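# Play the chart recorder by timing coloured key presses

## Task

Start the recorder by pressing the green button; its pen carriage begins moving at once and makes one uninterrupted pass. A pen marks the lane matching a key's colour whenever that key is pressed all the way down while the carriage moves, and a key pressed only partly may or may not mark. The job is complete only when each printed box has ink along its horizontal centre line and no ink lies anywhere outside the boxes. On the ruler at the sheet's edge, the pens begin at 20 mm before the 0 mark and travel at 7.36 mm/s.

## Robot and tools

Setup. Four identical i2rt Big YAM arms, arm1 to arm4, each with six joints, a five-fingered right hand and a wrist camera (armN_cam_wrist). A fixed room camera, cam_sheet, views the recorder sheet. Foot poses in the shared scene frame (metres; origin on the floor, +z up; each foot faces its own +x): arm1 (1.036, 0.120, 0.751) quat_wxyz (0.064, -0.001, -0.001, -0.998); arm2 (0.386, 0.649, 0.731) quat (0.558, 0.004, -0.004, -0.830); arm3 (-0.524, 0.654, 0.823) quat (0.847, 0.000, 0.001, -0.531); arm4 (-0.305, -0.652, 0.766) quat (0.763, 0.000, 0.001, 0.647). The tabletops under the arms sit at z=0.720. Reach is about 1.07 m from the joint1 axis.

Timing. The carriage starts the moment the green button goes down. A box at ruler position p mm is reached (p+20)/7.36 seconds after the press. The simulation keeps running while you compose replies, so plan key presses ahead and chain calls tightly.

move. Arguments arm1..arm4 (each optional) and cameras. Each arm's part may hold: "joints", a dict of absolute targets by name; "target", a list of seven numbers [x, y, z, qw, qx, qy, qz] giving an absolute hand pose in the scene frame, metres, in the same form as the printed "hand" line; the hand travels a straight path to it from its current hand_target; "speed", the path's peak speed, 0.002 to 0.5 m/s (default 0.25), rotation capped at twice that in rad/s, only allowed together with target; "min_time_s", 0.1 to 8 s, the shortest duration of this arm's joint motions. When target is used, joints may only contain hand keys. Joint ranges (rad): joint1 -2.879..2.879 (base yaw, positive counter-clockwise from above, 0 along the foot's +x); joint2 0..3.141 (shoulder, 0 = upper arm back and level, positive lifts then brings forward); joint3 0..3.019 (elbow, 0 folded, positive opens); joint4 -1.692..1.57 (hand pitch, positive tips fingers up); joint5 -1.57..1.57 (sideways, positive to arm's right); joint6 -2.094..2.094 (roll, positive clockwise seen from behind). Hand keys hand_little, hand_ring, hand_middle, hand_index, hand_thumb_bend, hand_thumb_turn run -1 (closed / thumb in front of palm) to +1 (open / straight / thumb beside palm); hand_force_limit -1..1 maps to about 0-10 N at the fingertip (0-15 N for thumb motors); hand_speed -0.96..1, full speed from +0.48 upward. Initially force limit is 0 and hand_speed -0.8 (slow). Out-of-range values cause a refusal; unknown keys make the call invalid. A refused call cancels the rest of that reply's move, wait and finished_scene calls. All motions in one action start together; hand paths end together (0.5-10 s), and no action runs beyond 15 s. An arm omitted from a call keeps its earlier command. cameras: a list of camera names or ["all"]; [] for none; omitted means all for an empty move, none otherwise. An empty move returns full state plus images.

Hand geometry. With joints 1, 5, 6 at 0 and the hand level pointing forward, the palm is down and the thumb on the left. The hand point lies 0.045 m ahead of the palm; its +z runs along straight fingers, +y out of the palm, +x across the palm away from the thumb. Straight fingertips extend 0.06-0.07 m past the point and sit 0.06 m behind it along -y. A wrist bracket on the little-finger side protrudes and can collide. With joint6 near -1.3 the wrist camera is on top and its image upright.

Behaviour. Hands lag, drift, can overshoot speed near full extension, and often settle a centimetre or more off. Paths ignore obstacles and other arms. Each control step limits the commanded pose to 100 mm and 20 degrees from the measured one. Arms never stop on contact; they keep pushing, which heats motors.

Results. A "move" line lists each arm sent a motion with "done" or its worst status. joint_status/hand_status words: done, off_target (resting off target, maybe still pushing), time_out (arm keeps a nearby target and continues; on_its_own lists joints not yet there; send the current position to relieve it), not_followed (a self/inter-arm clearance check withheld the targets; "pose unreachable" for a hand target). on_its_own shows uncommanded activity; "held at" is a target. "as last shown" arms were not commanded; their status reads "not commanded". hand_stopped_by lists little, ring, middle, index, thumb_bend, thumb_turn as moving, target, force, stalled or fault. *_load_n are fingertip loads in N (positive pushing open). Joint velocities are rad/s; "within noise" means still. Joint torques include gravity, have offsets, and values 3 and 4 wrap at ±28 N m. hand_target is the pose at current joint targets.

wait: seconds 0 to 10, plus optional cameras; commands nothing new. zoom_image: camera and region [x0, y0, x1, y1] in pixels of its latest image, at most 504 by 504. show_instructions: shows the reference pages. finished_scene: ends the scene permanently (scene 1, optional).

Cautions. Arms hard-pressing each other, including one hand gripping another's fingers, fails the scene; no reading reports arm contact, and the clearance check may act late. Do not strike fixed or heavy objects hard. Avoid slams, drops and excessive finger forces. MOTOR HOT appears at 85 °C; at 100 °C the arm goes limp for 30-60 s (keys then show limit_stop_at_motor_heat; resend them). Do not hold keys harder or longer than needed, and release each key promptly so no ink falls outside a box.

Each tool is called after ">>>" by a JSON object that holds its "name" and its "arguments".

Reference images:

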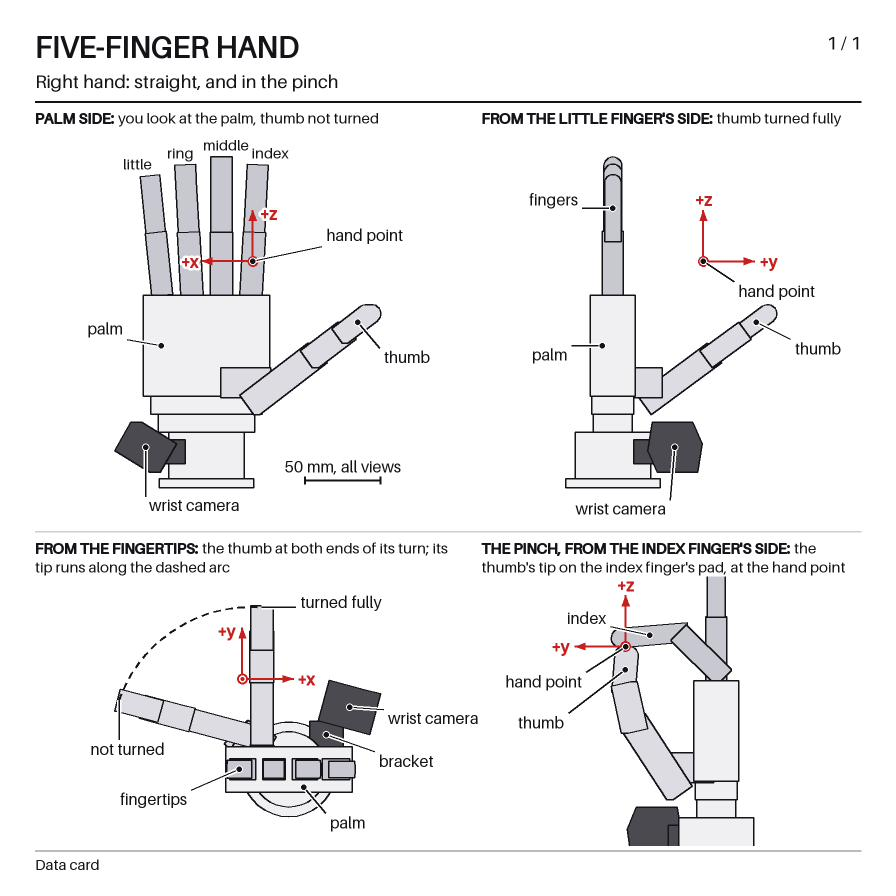

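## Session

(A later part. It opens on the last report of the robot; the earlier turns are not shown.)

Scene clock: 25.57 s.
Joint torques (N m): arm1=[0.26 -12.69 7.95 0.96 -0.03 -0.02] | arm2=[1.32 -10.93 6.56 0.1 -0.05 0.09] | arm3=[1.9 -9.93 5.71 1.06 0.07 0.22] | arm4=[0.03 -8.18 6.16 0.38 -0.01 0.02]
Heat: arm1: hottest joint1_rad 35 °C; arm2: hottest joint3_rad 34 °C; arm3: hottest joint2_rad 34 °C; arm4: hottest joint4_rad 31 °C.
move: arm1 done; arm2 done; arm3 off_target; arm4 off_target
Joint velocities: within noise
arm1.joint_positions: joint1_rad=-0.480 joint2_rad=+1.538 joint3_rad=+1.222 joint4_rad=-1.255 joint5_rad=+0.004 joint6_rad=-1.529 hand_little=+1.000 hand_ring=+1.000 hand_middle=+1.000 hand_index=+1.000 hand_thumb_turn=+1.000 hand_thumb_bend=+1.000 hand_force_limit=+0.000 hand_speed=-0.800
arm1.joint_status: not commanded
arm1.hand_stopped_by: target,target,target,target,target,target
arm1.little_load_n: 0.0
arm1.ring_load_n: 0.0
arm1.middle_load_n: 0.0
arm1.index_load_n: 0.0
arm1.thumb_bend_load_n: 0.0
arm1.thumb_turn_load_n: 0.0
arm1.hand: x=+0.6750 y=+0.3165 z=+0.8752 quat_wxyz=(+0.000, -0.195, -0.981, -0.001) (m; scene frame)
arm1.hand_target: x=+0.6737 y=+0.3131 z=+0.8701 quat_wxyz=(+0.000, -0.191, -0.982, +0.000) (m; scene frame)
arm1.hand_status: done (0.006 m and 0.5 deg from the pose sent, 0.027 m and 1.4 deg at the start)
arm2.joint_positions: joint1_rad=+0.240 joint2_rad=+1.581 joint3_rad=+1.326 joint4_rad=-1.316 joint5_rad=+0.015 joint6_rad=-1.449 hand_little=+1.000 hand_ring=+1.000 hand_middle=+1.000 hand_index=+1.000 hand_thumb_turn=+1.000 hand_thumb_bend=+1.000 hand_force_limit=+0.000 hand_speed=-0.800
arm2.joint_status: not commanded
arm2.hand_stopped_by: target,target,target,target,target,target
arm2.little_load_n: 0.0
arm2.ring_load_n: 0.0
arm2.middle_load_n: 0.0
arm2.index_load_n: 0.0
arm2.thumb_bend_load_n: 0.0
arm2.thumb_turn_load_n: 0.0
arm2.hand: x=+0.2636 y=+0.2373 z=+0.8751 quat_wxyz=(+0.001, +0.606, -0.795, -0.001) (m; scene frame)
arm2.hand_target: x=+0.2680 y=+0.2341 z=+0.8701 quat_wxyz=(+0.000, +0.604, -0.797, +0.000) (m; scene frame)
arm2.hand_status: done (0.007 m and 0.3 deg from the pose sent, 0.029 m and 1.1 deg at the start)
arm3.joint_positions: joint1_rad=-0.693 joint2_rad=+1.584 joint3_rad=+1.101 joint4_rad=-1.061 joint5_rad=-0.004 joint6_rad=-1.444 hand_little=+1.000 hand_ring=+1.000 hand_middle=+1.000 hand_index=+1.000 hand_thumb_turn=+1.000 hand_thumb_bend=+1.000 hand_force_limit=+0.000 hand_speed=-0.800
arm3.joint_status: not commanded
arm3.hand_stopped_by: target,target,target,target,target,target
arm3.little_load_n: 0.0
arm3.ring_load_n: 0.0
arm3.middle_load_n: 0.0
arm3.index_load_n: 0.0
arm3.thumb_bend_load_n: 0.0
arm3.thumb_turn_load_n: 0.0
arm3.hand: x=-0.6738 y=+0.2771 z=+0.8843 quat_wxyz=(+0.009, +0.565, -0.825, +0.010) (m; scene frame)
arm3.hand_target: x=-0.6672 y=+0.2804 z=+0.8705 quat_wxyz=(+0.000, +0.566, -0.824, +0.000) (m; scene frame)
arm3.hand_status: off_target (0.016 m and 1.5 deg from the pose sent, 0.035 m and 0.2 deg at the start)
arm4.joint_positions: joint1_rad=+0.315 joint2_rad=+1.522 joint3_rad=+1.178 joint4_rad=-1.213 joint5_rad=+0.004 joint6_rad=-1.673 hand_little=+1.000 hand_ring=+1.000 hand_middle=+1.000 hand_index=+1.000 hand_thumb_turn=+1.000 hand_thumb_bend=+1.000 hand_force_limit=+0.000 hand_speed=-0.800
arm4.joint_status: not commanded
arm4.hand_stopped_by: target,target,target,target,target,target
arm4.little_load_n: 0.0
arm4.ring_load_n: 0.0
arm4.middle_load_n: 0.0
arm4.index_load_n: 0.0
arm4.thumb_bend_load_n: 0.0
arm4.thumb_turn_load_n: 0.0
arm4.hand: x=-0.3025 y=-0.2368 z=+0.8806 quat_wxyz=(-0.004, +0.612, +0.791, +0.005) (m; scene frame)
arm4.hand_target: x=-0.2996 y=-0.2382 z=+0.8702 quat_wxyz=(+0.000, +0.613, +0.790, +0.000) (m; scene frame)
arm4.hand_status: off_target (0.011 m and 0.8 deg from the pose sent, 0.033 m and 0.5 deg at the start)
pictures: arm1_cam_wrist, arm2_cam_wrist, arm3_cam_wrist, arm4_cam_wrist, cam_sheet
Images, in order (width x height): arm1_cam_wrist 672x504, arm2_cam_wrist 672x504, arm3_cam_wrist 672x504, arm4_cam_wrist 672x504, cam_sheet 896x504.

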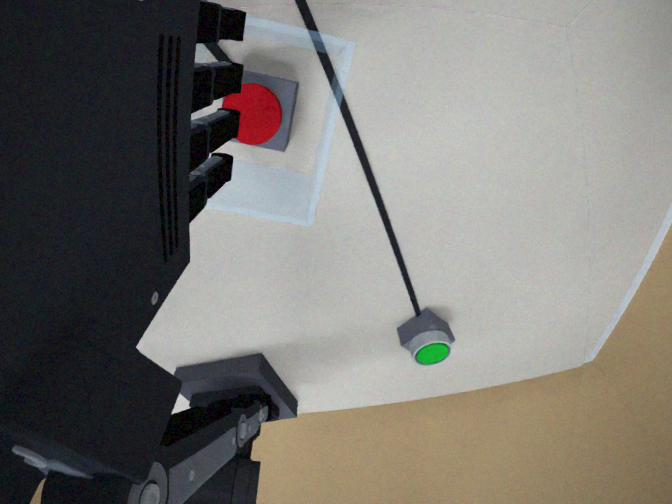

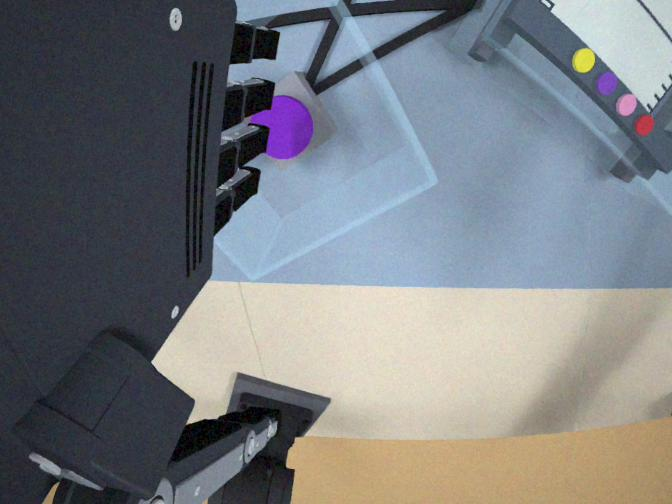

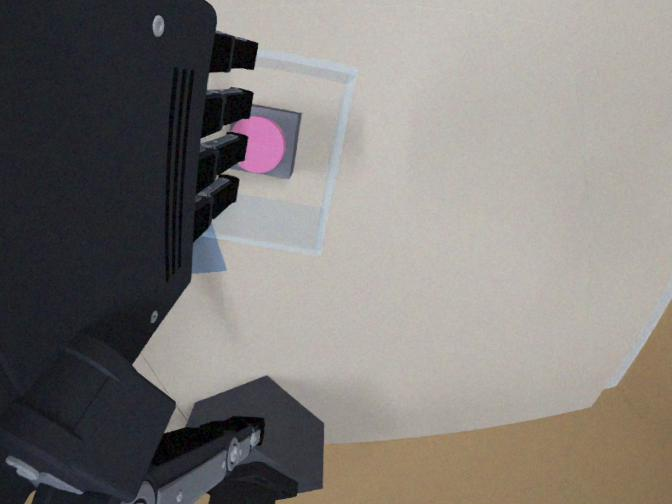

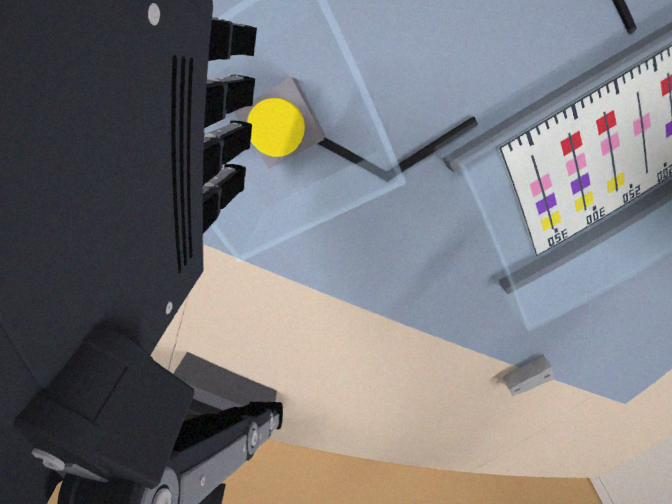

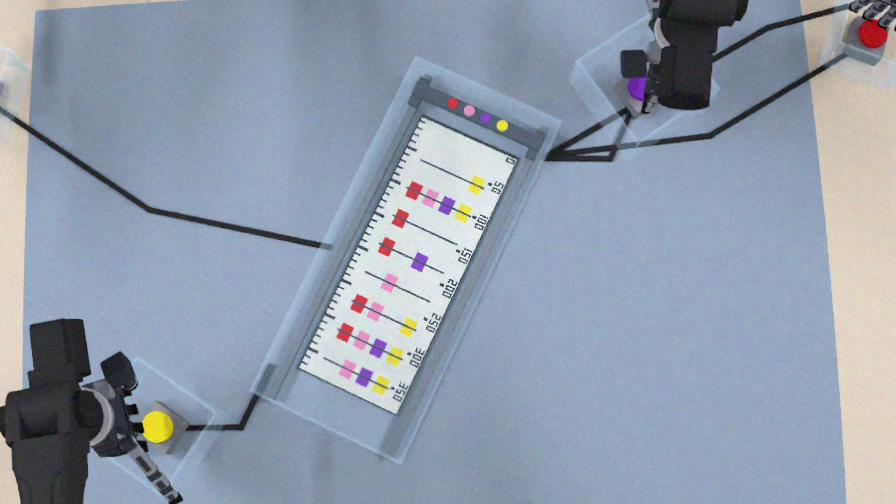

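>>> {"name": "move", "arguments": {"arm3": {"target": [-0.658, 0.287, 0.865, 0, 0.566, -0.824, 0], "speed": 0.05}, "arm4": {"target": [-0.2915, -0.237, 0.865, 0, 0.6135, 0.7897, 0], "speed": 0.05}}}

>>> {"name": "move", "arguments": {"arm1": {"target": [0.6735, 0.313, 0.85, 0, 0.191, 0.982, 0], "speed": 0.04}, "arm2": {"target": [0.268, 0.234, 0.85, 0, 0.604, -0.797, 0], "speed": 0.04}, "arm3": {"target": [-0.658, 0.287, 0.845, 0, 0.566, -0.824, 0], "speed": 0.04}, "arm4": {"target": [-0.2915, -0.237, 0.845, 0, 0.6135, 0.7897, 0], "speed": 0.04}, "cameras": ["all"]}}

>>> {"name": "zoom_image", "arguments": {"camera": "arm1_cam_wrist", "region": [180, 20, 420, 260]}}

>>> {"name": "zoom_image", "arguments": {"camera": "arm2_cam_wrist", "region": [180, 20, 420, 260]}}

>>> {"name": "zoom_image", "arguments": {"camera": "arm3_cam_wrist", "region": [180, 20, 420, 260]}}

>>> {"name": "zoom_image", "arguments": {"camera": "arm4_cam_wrist", "region": [180, 20, 420, 260]}}

>>> {"name": "zoom_image", "arguments": {"camera": "cam_sheet", "region": [40, 300, 280, 504]}}

Scene clock: 27.17 s.
Joint torques (N m): arm1=[0.38 -12.69 7.92 0.94 -0.03 -0.03] | arm2=[1.14 -10.87 6.52 0.1 -0.03 0.11] | arm3=[1.85 -10.7 5.55 1.06 0.05 0.22] | arm4=[-0.56 -8.12 6.13 0.36 0 -0.08]
Heat: arm1: hottest joint1_rad 35 °C; arm2: hottest joint3_rad 34 °C; arm3: hottest joint2_rad 34 °C; arm4: hottest joint4_rad 31 °C.
move: arm3 off_target; arm4 off_target
Joint velocities: within noise
arm1, arm2: as last shown
arm1.joint_positions: joint1_rad=-0.480 joint2_rad=+1.538 joint3_rad=+1.222 joint4_rad=-1.254 joint5_rad=+0.004 joint6_rad=-1.529 hand_little=+1.000 hand_ring=+1.000 hand_middle=+1.000 hand_index=+1.000 hand_thumb_turn=+1.000 hand_thumb_bend=+1.000 hand_force_limit=+0.000 hand_speed=-0.800
arm1.hand: x=+0.6749 y=+0.3166 z=+0.8751 quat_wxyz=(+0.000, -0.195, -0.981, -0.001) (m; scene frame)
arm1.hand_target: x=+0.6736 y=+0.3131 z=+0.8701 quat_wxyz=(+0.000, -0.191, -0.982, +0.000) (m; scene frame)
arm3.joint_positions: joint1_rad=-0.675 joint2_rad=+1.584 joint3_rad=+1.070 joint4_rad=-1.043 joint5_rad=-0.004 joint6_rad=-1.428 hand_little=+1.000 hand_ring=+1.000 hand_middle=+1.000 hand_index=+1.000 hand_thumb_turn=+1.000 hand_thumb_bend=+1.000 hand_force_limit=+0.000 hand_speed=-0.800
arm3.joint_status: not commanded
arm3.hand_stopped_by: target,target,target,target,target,target
arm3.little_load_n: 0.0
arm3.ring_load_n: 0.0
arm3.middle_load_n: 0.0
arm3.index_load_n: 0.0
arm3.thumb_bend_load_n: 0.0
arm3.thumb_turn_load_n: 0.0
arm3.hand: x=-0.6643 y=+0.2841 z=+0.8742 quat_wxyz=(+0.004, +0.566, -0.825, +0.006) (m; scene frame)
arm3.hand_target: x=-0.6580 y=+0.2871 z=+0.8653 quat_wxyz=(+0.000, +0.566, -0.824, +0.000) (m; scene frame)
arm3.hand_status: off_target (0.012 m and 0.8 deg from the pose sent, 0.027 m and 1.5 deg at the start)
arm4.joint_positions: joint1_rad=+0.303 joint2_rad=+1.526 joint3_rad=+1.169 joint4_rad=-1.200 joint5_rad=+0.004 joint6_rad=-1.679 hand_little=+1.000 hand_ring=+1.000 hand_middle=+1.000 hand_index=+1.000 hand_thumb_turn=+1.000 hand_thumb_bend=+1.000 hand_force_limit=+0.000 hand_speed=-0.800
arm4.joint_status: not commanded
arm4.hand_stopped_by: target,target,target,target,target,target
arm4.little_load_n: 0.0
arm4.ring_load_n: 0.0
arm4.middle_load_n: 0.0
arm4.index_load_n: 0.0
arm4.thumb_bend_load_n: 0.0
arm4.thumb_turn_load_n: 0.0
arm4.hand: x=-0.2977 y=-0.2365 z=+0.8757 quat_wxyz=(-0.004, +0.614, +0.789, +0.005) (m; scene frame)
arm4.hand_target: x=-0.2916 y=-0.2372 z=+0.8653 quat_wxyz=(+0.000, +0.614, +0.790, +0.000) (m; scene frame)
arm4.hand_status: off_target (0.012 m and 0.8 deg from the pose sent, 0.019 m and 0.8 deg at the start)
pictures: none

Scene clock: 28.23 s.
Joint torques (N m): arm1=[0.32 -11.22 7.12 1.59 -0.03 -0.02] | arm2=[1.38 -10.17 6.42 0.09 -0.05 0.11] | arm3=[1.32 -9.76 5.46 1.16 0.04 0.22] | arm4=[-0.44 -8.29 6.01 0.35 -0.01 -0.11]
Heat: arm1: hottest joint1_rad 35 °C; arm2: hottest joint3_rad 34 °C; arm3: hottest joint2_rad 34 °C; arm4: hottest joint4_rad 31 °C.
move: arm1 off_target; arm2 done; arm3 off_target; arm4 off_target
Joint velocities: within noise
arm1.joint_positions: joint1_rad=-0.480 joint2_rad=+1.538 joint3_rad=+1.195 joint4_rad=-1.217 joint5_rad=+0.004 joint6_rad=-1.529 hand_little=+1.000 hand_ring=+1.000 hand_middle=+1.000 hand_index=+1.000 hand_thumb_turn=+1.000 hand_thumb_bend=+1.000 hand_force_limit=+0.000 hand_speed=-0.800
arm1.joint_status: not commanded
arm1.hand_stopped_by: target,target,target,target,target,target
arm1.little_load_n: 0.0
arm1.ring_load_n: 0.0
arm1.middle_load_n: 0.0
arm1.index_load_n: 0.0
arm1.thumb_bend_load_n: 0.0
arm1.thumb_turn_load_n: 0.0
arm1.hand: x=+0.6751 y=+0.3164 z=+0.8653 quat_wxyz=(+0.005, -0.195, -0.981, -0.001) (m; scene frame)
arm1.hand_target: x=+0.6739 y=+0.3130 z=+0.8505 quat_wxyz=(+0.000, -0.191, -0.982, +0.000) (m; scene frame)
arm1.hand_status: off_target (0.016 m and 0.8 deg from the pose sent, 0.025 m and 0.5 deg at the start)
arm2.joint_positions: joint1_rad=+0.240 joint2_rad=+1.587 joint3_rad=+1.289 joint4_rad=-1.265 joint5_rad=+0.015 joint6_rad=-1.449 hand_little=+1.000 hand_ring=+1.000 hand_middle=+1.000 hand_index=+1.000 hand_thumb_turn=+1.000 hand_thumb_bend=+1.000 hand_force_limit=+0.000 hand_speed=-0.800
arm2.joint_status: not commanded
arm2.hand_stopped_by: target,target,target,target,target,target
arm2.little_load_n: 0.0
arm2.ring_load_n: 0.0
arm2.middle_load_n: 0.0
arm2.index_load_n: 0.0
arm2.thumb_bend_load_n: 0.0
arm2.thumb_turn_load_n: 0.0
arm2.hand: x=+0.2638 y=+0.2374 z=+0.8586 quat_wxyz=(+0.004, +0.606, -0.795, +0.002) (m; scene frame)
arm2.hand_target: x=+0.2680 y=+0.2342 z=+0.8501 quat_wxyz=(+0.000, +0.604, -0.797, +0.000) (m; scene frame)
arm2.hand_status: done (0.010 m and 0.6 deg from the pose sent, 0.026 m and 0.4 deg at the start)
arm3.joint_positions: joint1_rad=-0.675 joint2_rad=+1.600 joint3_rad=+1.043 joint4_rad=-0.988 joint5_rad=-0.004 joint6_rad=-1.427 hand_little=+1.000 hand_ring=+1.000 hand_middle=+1.000 hand_index=+1.000 hand_thumb_turn=+1.000 hand_thumb_bend=+1.000 hand_force_limit=+0.000 hand_speed=-0.800
arm3.joint_status: not commanded
arm3.hand_stopped_by: target,target,target,target,target,target
arm3.little_load_n: 0.0
arm3.ring_load_n: 0.0
arm3.middle_load_n: 0.0
arm3.index_load_n: 0.0
arm3.thumb_bend_load_n: 0.0
arm3.thumb_turn_load_n: 0.0
arm3.hand: x=-0.6645 y=+0.2832 z=+0.8585 quat_wxyz=(+0.009, +0.565, -0.825, +0.009) (m; scene frame)
arm3.hand_target: x=-0.6580 y=+0.2874 z=+0.8455 quat_wxyz=(+0.000, +0.566, -0.824, +0.000) (m; scene frame)
arm3.hand_status: off_target (0.015 m and 1.5 deg from the pose sent, 0.030 m and 0.8 deg at the start)
arm4.joint_positions: joint1_rad=+0.303 joint2_rad=+1.548 joint3_rad=+1.137 joint4_rad=-1.146 joint5_rad=+0.004 joint6_rad=-1.679 hand_little=+1.000 hand_ring=+1.000 hand_middle=+1.000 hand_index=+1.000 hand_thumb_turn=+1.000 hand_thumb_bend=+1.000 hand_force_limit=+0.000 hand_speed=-0.800
arm4.joint_status: not commanded
arm4.hand_stopped_by: target,target,target,target,target,target
arm4.little_load_n: 0.0
arm4.ring_load_n: 0.0
arm4.middle_load_n: 0.0
arm4.index_load_n: 0.0
arm4.thumb_bend_load_n: 0.0
arm4.thumb_turn_load_n: 0.5
arm4.hand: x=-0.2978 y=-0.2361 z=+0.8552 quat_wxyz=(-0.004, +0.614, +0.789, +0.005) (m; scene frame)
arm4.hand_target: x=-0.2917 y=-0.2372 z=+0.8453 quat_wxyz=(+0.000, +0.614, +0.790, +0.000) (m; scene frame)
arm4.hand_status: off_target (0.012 m and 0.7 deg from the pose sent, 0.031 m and 0.8 deg at the start)
pictures: arm1_cam_wrist, arm2_cam_wrist, arm3_cam_wrist, arm4_cam_wrist, cam_sheet
Images, in order (width x height): arm1_cam_wrist 672x504, arm2_cam_wrist 672x504, arm3_cam_wrist 672x504, arm4_cam_wrist 672x504, cam_sheet 896x504.

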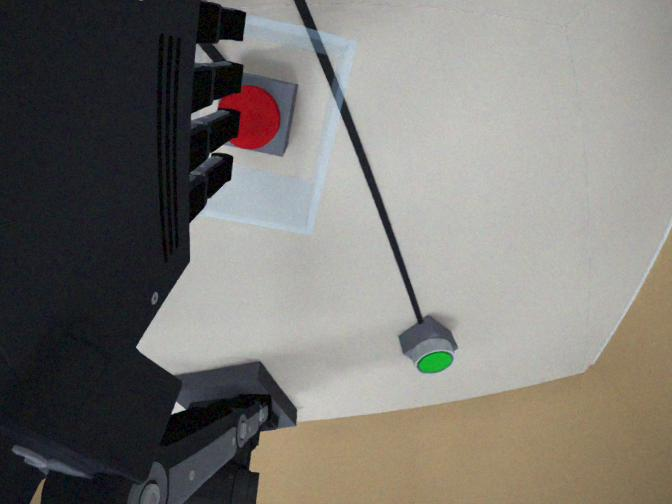

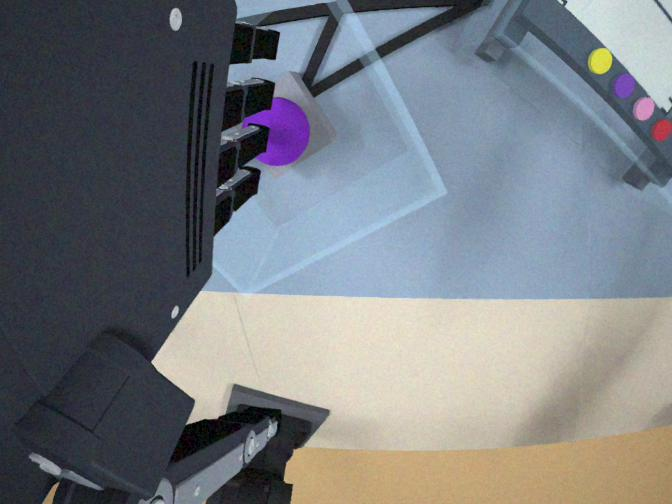

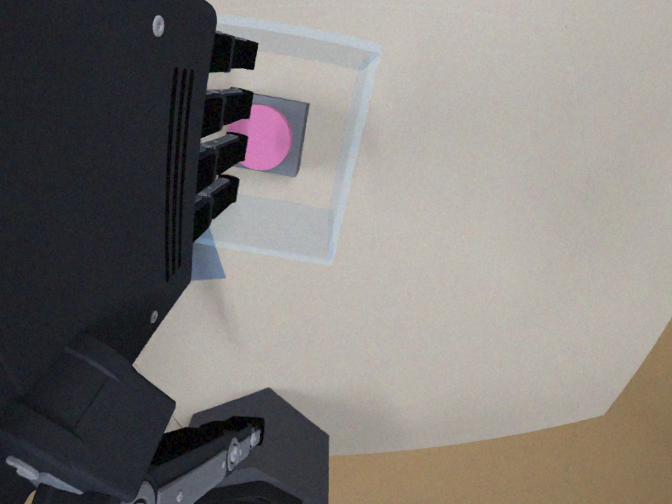

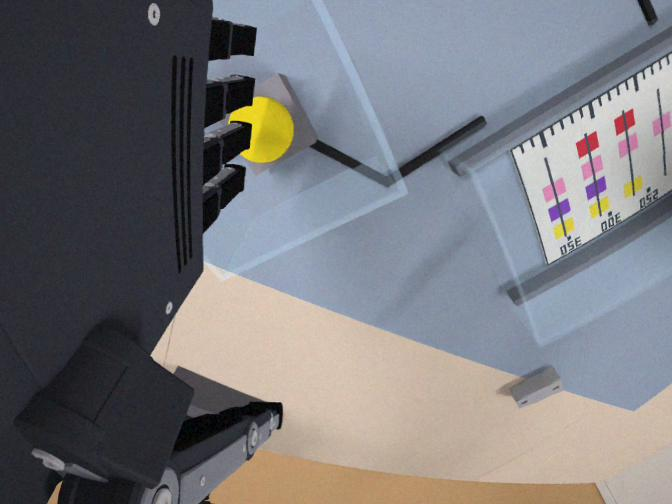

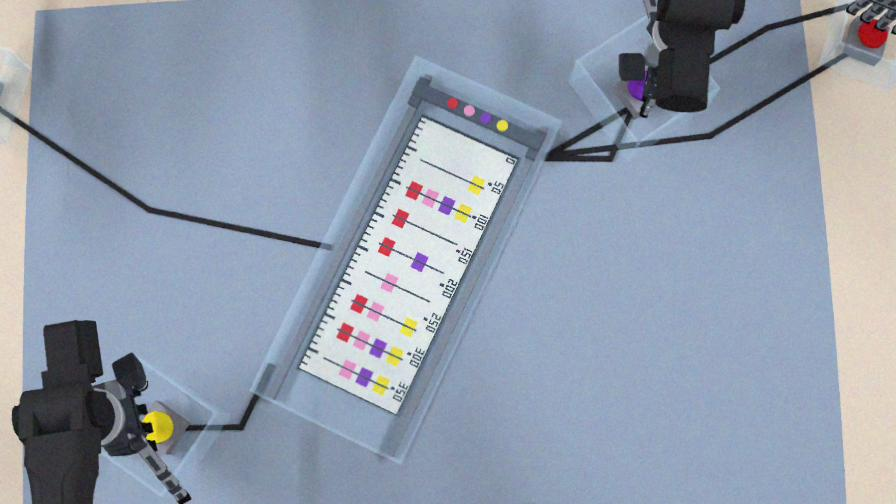

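Scaled by 2.100 from the camera's 672x504 image, which has a finer 960x720 frame.

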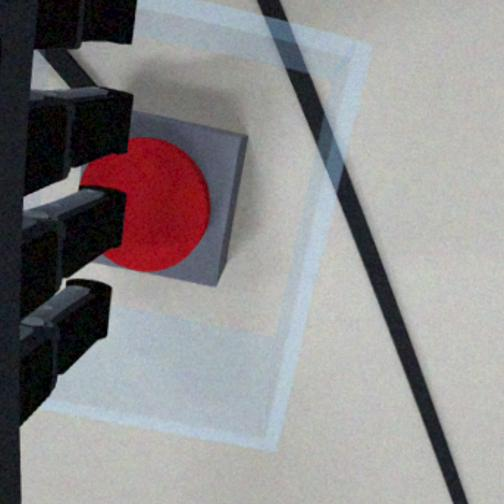

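Scaled by 2.100 from the camera's 672x504 image, which has a finer 960x720 frame.

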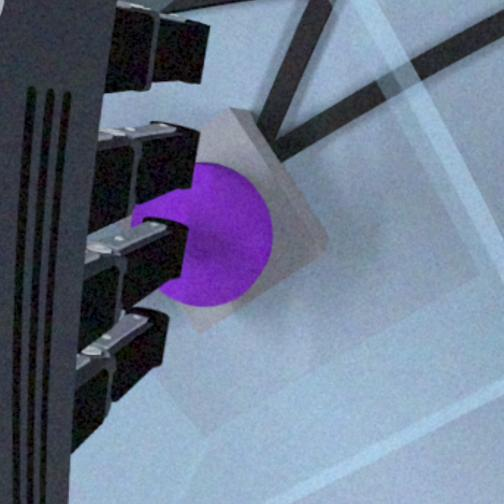

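Scaled by 2.100 from the camera's 672x504 image, which has a finer 960x720 frame.

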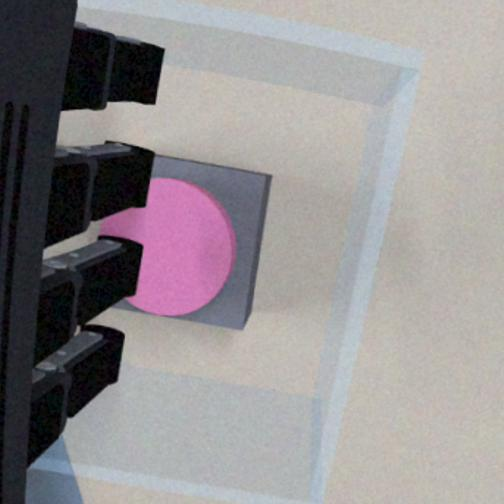

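Scaled by 2.100 from the camera's 672x504 image, which has a finer 960x720 frame.

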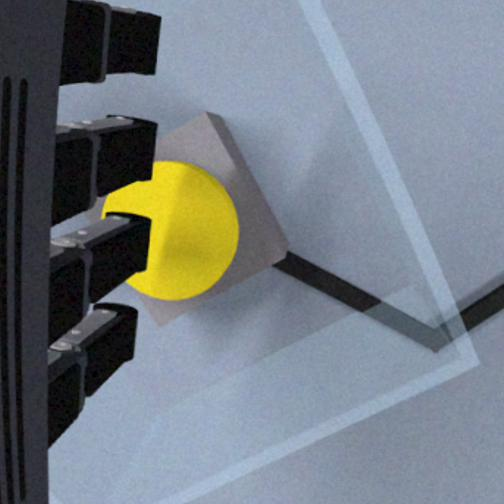

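Scaled by 2.100.

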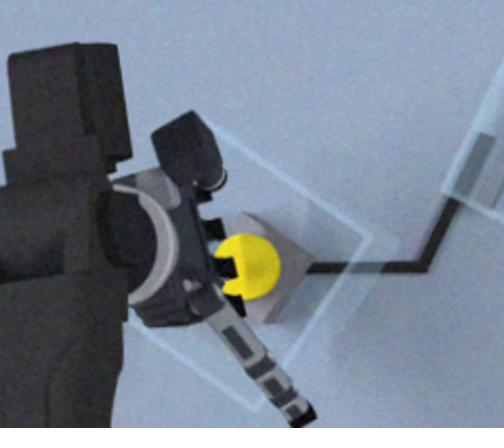

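>>> {"name": "move", "arguments": {"arm1": {"target": [0.6735, 0.313, 0.845, 0, 0.191, 0.982, 0], "speed": 0.04}, "arm2": {"target": [0.268, 0.234, 0.845, 0, 0.604, -0.797, 0], "speed": 0.04}, "arm3": {"target": [-0.658, 0.287, 0.840, 0, 0.566, -0.824, 0], "speed": 0.04}, "arm4": {"target": [-0.2915, -0.237, 0.840, 0, 0.6135, 0.7897, 0], "speed": 0.04}}}

>>> {"name": "move", "arguments": {"arm2": {"target": [0.268, 0.234, 0.840, 0, 0.604, -0.797, 0], "speed": 0.04}, "arm3": {"target": [-0.658, 0.287, 0.835, 0, 0.566, -0.824, 0], "speed": 0.04}, "arm4": {"target": [-0.2915, -0.237, 0.835, 0, 0.6135, 0.7897, 0], "speed": 0.04}, "cameras": ["all"]}}

Scene clock: 29.80 s.
Joint torques (N m): arm1=[0.21 -10.93 6.52 2.04 -0.02 -0.02] | arm2=[1.2 -10.17 6.53 0.08 -0.02 0.1] | arm3=[1.96 -9.7 5.38 1.17 0.05 0.22] | arm4=[-0.5 -8.29 5.97 0.32 -0.01 -0.11]
Heat: arm1: hottest joint1_rad 35 °C; arm2: hottest joint3_rad 34 °C; arm3: hottest joint2_rad 34 °C; arm4: hottest joint4_rad 31 °C.
move: arm1 off_target; arm2 done; arm3 off_target; arm4 off_target
Joint velocities: within noise
arm1.joint_positions: joint1_rad=-0.480 joint2_rad=+1.538 joint3_rad=+1.194 joint4_rad=-1.215 joint5_rad=+0.004 joint6_rad=-1.529 hand_little=+1.000 hand_ring=+1.000 hand_middle=+1.000 hand_index=+1.000 hand_thumb_turn=+1.000 hand_thumb_bend=+1.000 hand_force_limit=+0.000 hand_speed=-0.800
arm1.joint_status: not commanded
arm1.hand_stopped_by: target,target,target,target,target,target
arm1.little_load_n: 0.0
arm1.ring_load_n: 0.0
arm1.middle_load_n: 0.0
arm1.index_load_n: 0.0
arm1.thumb_bend_load_n: 0.0
arm1.thumb_turn_load_n: 0.0
arm1.hand: x=+0.6754 y=+0.3164 z=+0.8646 quat_wxyz=(+0.005, -0.195, -0.981, -0.001) (m; scene frame)
arm1.hand_target: x=+0.6743 y=+0.3128 z=+0.8457 quat_wxyz=(+0.000, -0.191, -0.982, +0.000) (m; scene frame)
arm1.hand_status: off_target (0.020 m and 0.8 deg from the pose sent, 0.021 m and 0.8 deg at the start)
arm2.joint_positions: joint1_rad=+0.240 joint2_rad=+1.591 joint3_rad=+1.281 joint4_rad=-1.252 joint5_rad=+0.015 joint6_rad=-1.449 hand_little=+1.000 hand_ring=+1.000 hand_middle=+1.000 hand_index=+1.000 hand_thumb_turn=+1.000 hand_thumb_bend=+1.000 hand_force_limit=+0.000 hand_speed=-0.800
arm2.joint_status: not commanded
arm2.hand_stopped_by: target,target,target,target,target,target
arm2.little_load_n: 0.0
arm2.ring_load_n: 0.0
arm2.middle_load_n: 0.0
arm2.index_load_n: 0.0
arm2.thumb_bend_load_n: 0.0
arm2.thumb_turn_load_n: 0.0
arm2.hand: x=+0.2638 y=+0.2371 z=+0.8540 quat_wxyz=(+0.004, +0.606, -0.795, +0.002) (m; scene frame)
arm2.hand_target: x=+0.2680 y=+0.2342 z=+0.8451 quat_wxyz=(+0.000, +0.604, -0.797, +0.000) (m; scene frame)
arm2.hand_status: done (0.010 m and 0.6 deg from the pose sent, 0.015 m and 0.6 deg at the start)
arm3.joint_positions: joint1_rad=-0.675 joint2_rad=+1.607 joint3_rad=+1.038 joint4_rad=-0.976 joint5_rad=-0.004 joint6_rad=-1.427 hand_little=+1.000 hand_ring=+1.000 hand_middle=+1.000 hand_index=+1.000 hand_thumb_turn=+1.000 hand_thumb_bend=+1.000 hand_force_limit=+0.000 hand_speed=-0.800
arm3.joint_status: not commanded
arm3.hand_stopped_by: target,target,target,target,target,target
arm3.little_load_n: 0.0
arm3.ring_load_n: 0.0
arm3.middle_load_n: 0.0
arm3.index_load_n: 0.0
arm3.thumb_bend_load_n: 0.0
arm3.thumb_turn_load_n: 0.0
arm3.hand: x=-0.6646 y=+0.2831 z=+0.8540 quat_wxyz=(+0.009, +0.565, -0.825, +0.009) (m; scene frame)
arm3.hand_target: x=-0.6580 y=+0.2874 z=+0.8405 quat_wxyz=(+0.000, +0.566, -0.824, +0.000) (m; scene frame)
arm3.hand_status: off_target (0.016 m and 1.5 deg from the pose sent, 0.020 m and 1.5 deg at the start)
arm4.joint_positions: joint1_rad=+0.303 joint2_rad=+1.553 joint3_rad=+1.129 joint4_rad=-1.133 joint5_rad=+0.004 joint6_rad=-1.679 hand_little=+1.000 hand_ring=+1.000 hand_middle=+1.000 hand_index=+1.000 hand_thumb_turn=+1.000 hand_thumb_bend=+1.000 hand_force_limit=+0.000 hand_speed=-0.800
arm4.joint_status: not commanded
arm4.hand_stopped_by: target,target,target,target,target,target
arm4.little_load_n: 0.0
arm4.ring_load_n: 0.0
arm4.middle_load_n: 0.0
arm4.index_load_n: 0.0
arm4.thumb_bend_load_n: -0.5
arm4.thumb_turn_load_n: 0.0
arm4.hand: x=-0.2978 y=-0.2360 z=+0.8503 quat_wxyz=(-0.004, +0.614, +0.789, +0.005) (m; scene frame)
arm4.hand_target: x=-0.2917 y=-0.2373 z=+0.8402 quat_wxyz=(+0.000, +0.614, +0.790, +0.000) (m; scene frame)
arm4.hand_status: off_target (0.012 m and 0.8 deg from the pose sent, 0.016 m and 0.7 deg at the start)
pictures: none

Scene clock: 30.77 s.
Joint torques (N m): arm1=[0.32 -10.87 6.52 2.03 -0.02 -0.02] | arm2=[1.32 -10.17 6.41 0.23 -0.07 0.09] | arm3=[1.03 -10.34 5.29 1.32 0.05 0.2] | arm4=[-0.5 -8.29 5.91 0.34 -0.01 -0.11]
Heat: arm1: hottest joint1_rad 35 °C; arm2: hottest joint3_rad 34 °C; arm3: hottest joint2_rad 34 °C; arm4: hottest joint4_rad 31 °C.
move: arm2 off_target; arm3 off_target; arm4 off_target
Joint velocities: within noise
arm1: as last shown
arm2.joint_positions: joint1_rad=+0.240 joint2_rad=+1.593 joint3_rad=+1.273 joint4_rad=-1.241 joint5_rad=+0.015 joint6_rad=-1.449 hand_little=+1.000 hand_ring=+1.000 hand_middle=+1.000 hand_index=+1.000 hand_thumb_turn=+1.000 hand_thumb_bend=+1.000 hand_force_limit=+0.000 hand_speed=-0.800
arm2.joint_status: not commanded
arm2.hand_stopped_by: target,target,target,target,target,target
arm2.little_load_n: 0.0
arm2.ring_load_n: 0.0
arm2.middle_load_n: 0.5
arm2.index_load_n: 0.0
arm2.thumb_bend_load_n: 0.0
arm2.thumb_turn_load_n: 0.0
arm2.hand: x=+0.2639 y=+0.2372 z=+0.8502 quat_wxyz=(+0.004, +0.606, -0.795, +0.003) (m; scene frame)
arm2.hand_target: x=+0.2680 y=+0.2342 z=+0.8401 quat_wxyz=(+0.000, +0.604, -0.797, +0.000) (m; scene frame)
arm2.hand_status: off_target (0.011 m and 0.7 deg from the pose sent, 0.015 m and 0.7 deg at the start)
arm3.joint_positions: joint1_rad=-0.675 joint2_rad=+1.615 joint3_rad=+1.032 joint4_rad=-0.961 joint5_rad=-0.004 joint6_rad=-1.427 hand_little=+1.000 hand_ring=+1.000 hand_middle=+1.000 hand_index=+1.000 hand_thumb_turn=+1.000 hand_thumb_bend=+1.000 hand_force_limit=+0.000 hand_speed=-0.800
arm3.joint_status: not commanded
arm3.hand_stopped_by: target,target,target,target,target,target
arm3.little_load_n: 0.0
arm3.ring_load_n: 0.0
arm3.middle_load_n: 0.0
arm3.index_load_n: -0.5
arm3.thumb_bend_load_n: -0.5
arm3.thumb_turn_load_n: 0.0
arm3.hand: x=-0.6647 y=+0.2827 z=+0.8489 quat_wxyz=(+0.009, +0.565, -0.825, +0.010) (m; scene frame)
arm3.hand_target: x=-0.6580 y=+0.2874 z=+0.8355 quat_wxyz=(+0.000, +0.566, -0.824, +0.000) (m; scene frame)
arm3.hand_status: off_target (0.016 m and 1.5 deg from the pose sent, 0.020 m and 1.5 deg at the start)
arm4.joint_positions: joint1_rad=+0.303 joint2_rad=+1.560 joint3_rad=+1.122 joint4_rad=-1.120 joint5_rad=+0.004 joint6_rad=-1.679 hand_little=+1.000 hand_ring=+1.000 hand_middle=+1.000 hand_index=+1.000 hand_thumb_turn=+1.000 hand_thumb_bend=+1.000 hand_force_limit=+0.000 hand_speed=-0.800
arm4.joint_status: not commanded
arm4.hand_stopped_by: target,target,target,target,target,target
arm4.little_load_n: 0.0
arm4.ring_load_n: 0.0
arm4.middle_load_n: 0.0
arm4.index_load_n: 0.0
arm4.thumb_bend_load_n: 0.0
arm4.thumb_turn_load_n: 0.0
arm4.hand: x=-0.2979 y=-0.2358 z=+0.8453 quat_wxyz=(-0.004, +0.614, +0.789, +0.005) (m; scene frame)
arm4.hand_target: x=-0.2917 y=-0.2373 z=+0.8352 quat_wxyz=(+0.000, +0.614, +0.790, +0.000) (m; scene frame)
arm4.hand_status: off_target (0.012 m and 0.8 deg from the pose sent, 0.017 m and 0.8 deg at the start)
pictures: arm1_cam_wrist, arm2_cam_wrist, arm3_cam_wrist, arm4_cam_wrist, cam_sheet
Images, in order (width x height): arm1_cam_wrist 672x504, arm2_cam_wrist 672x504, arm3_cam_wrist 672x504, arm4_cam_wrist 672x504, cam_sheet 896x504.

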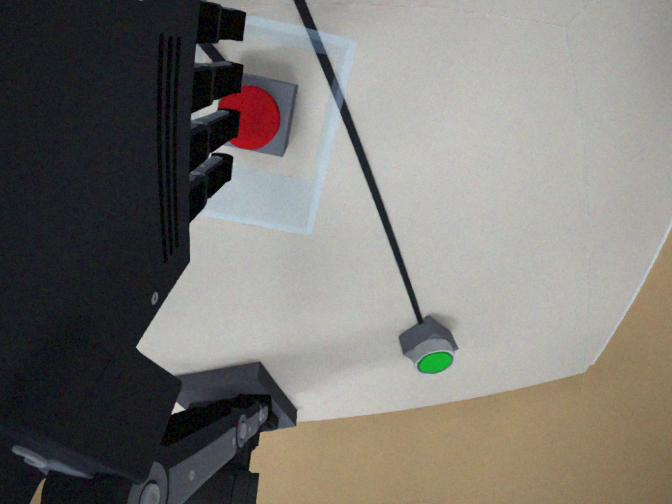

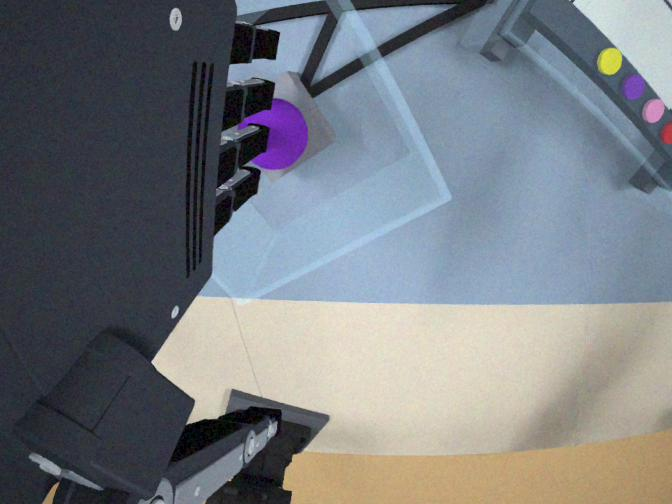

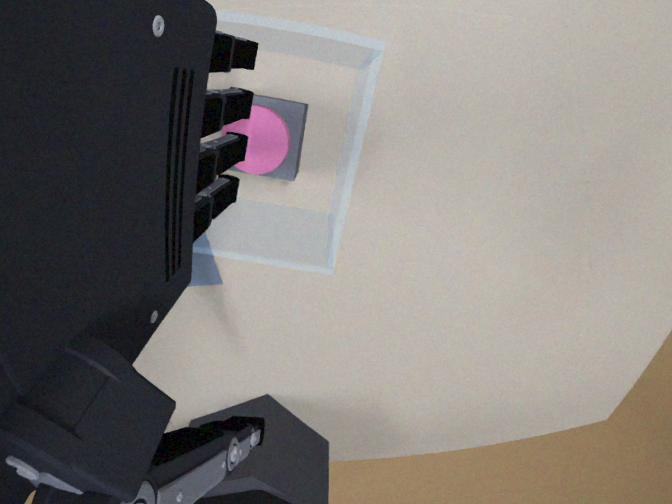

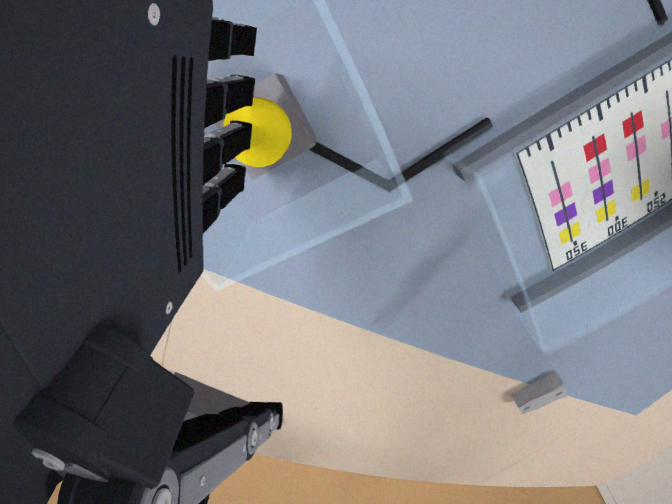

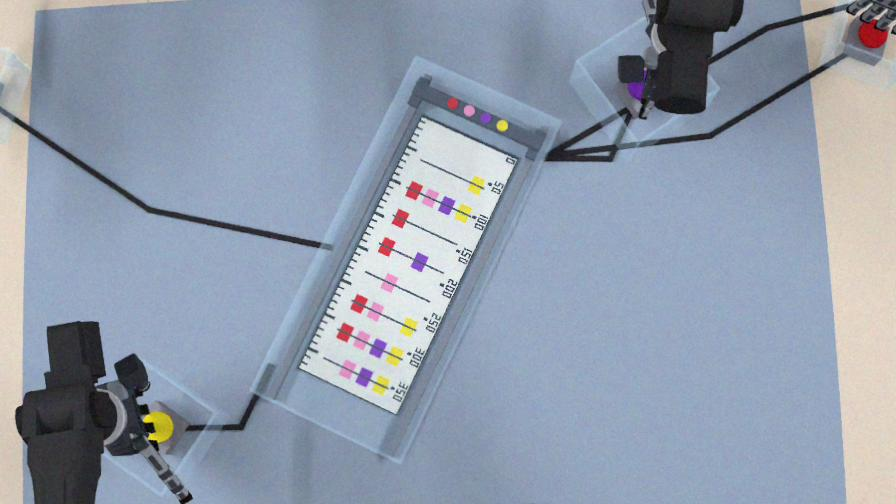

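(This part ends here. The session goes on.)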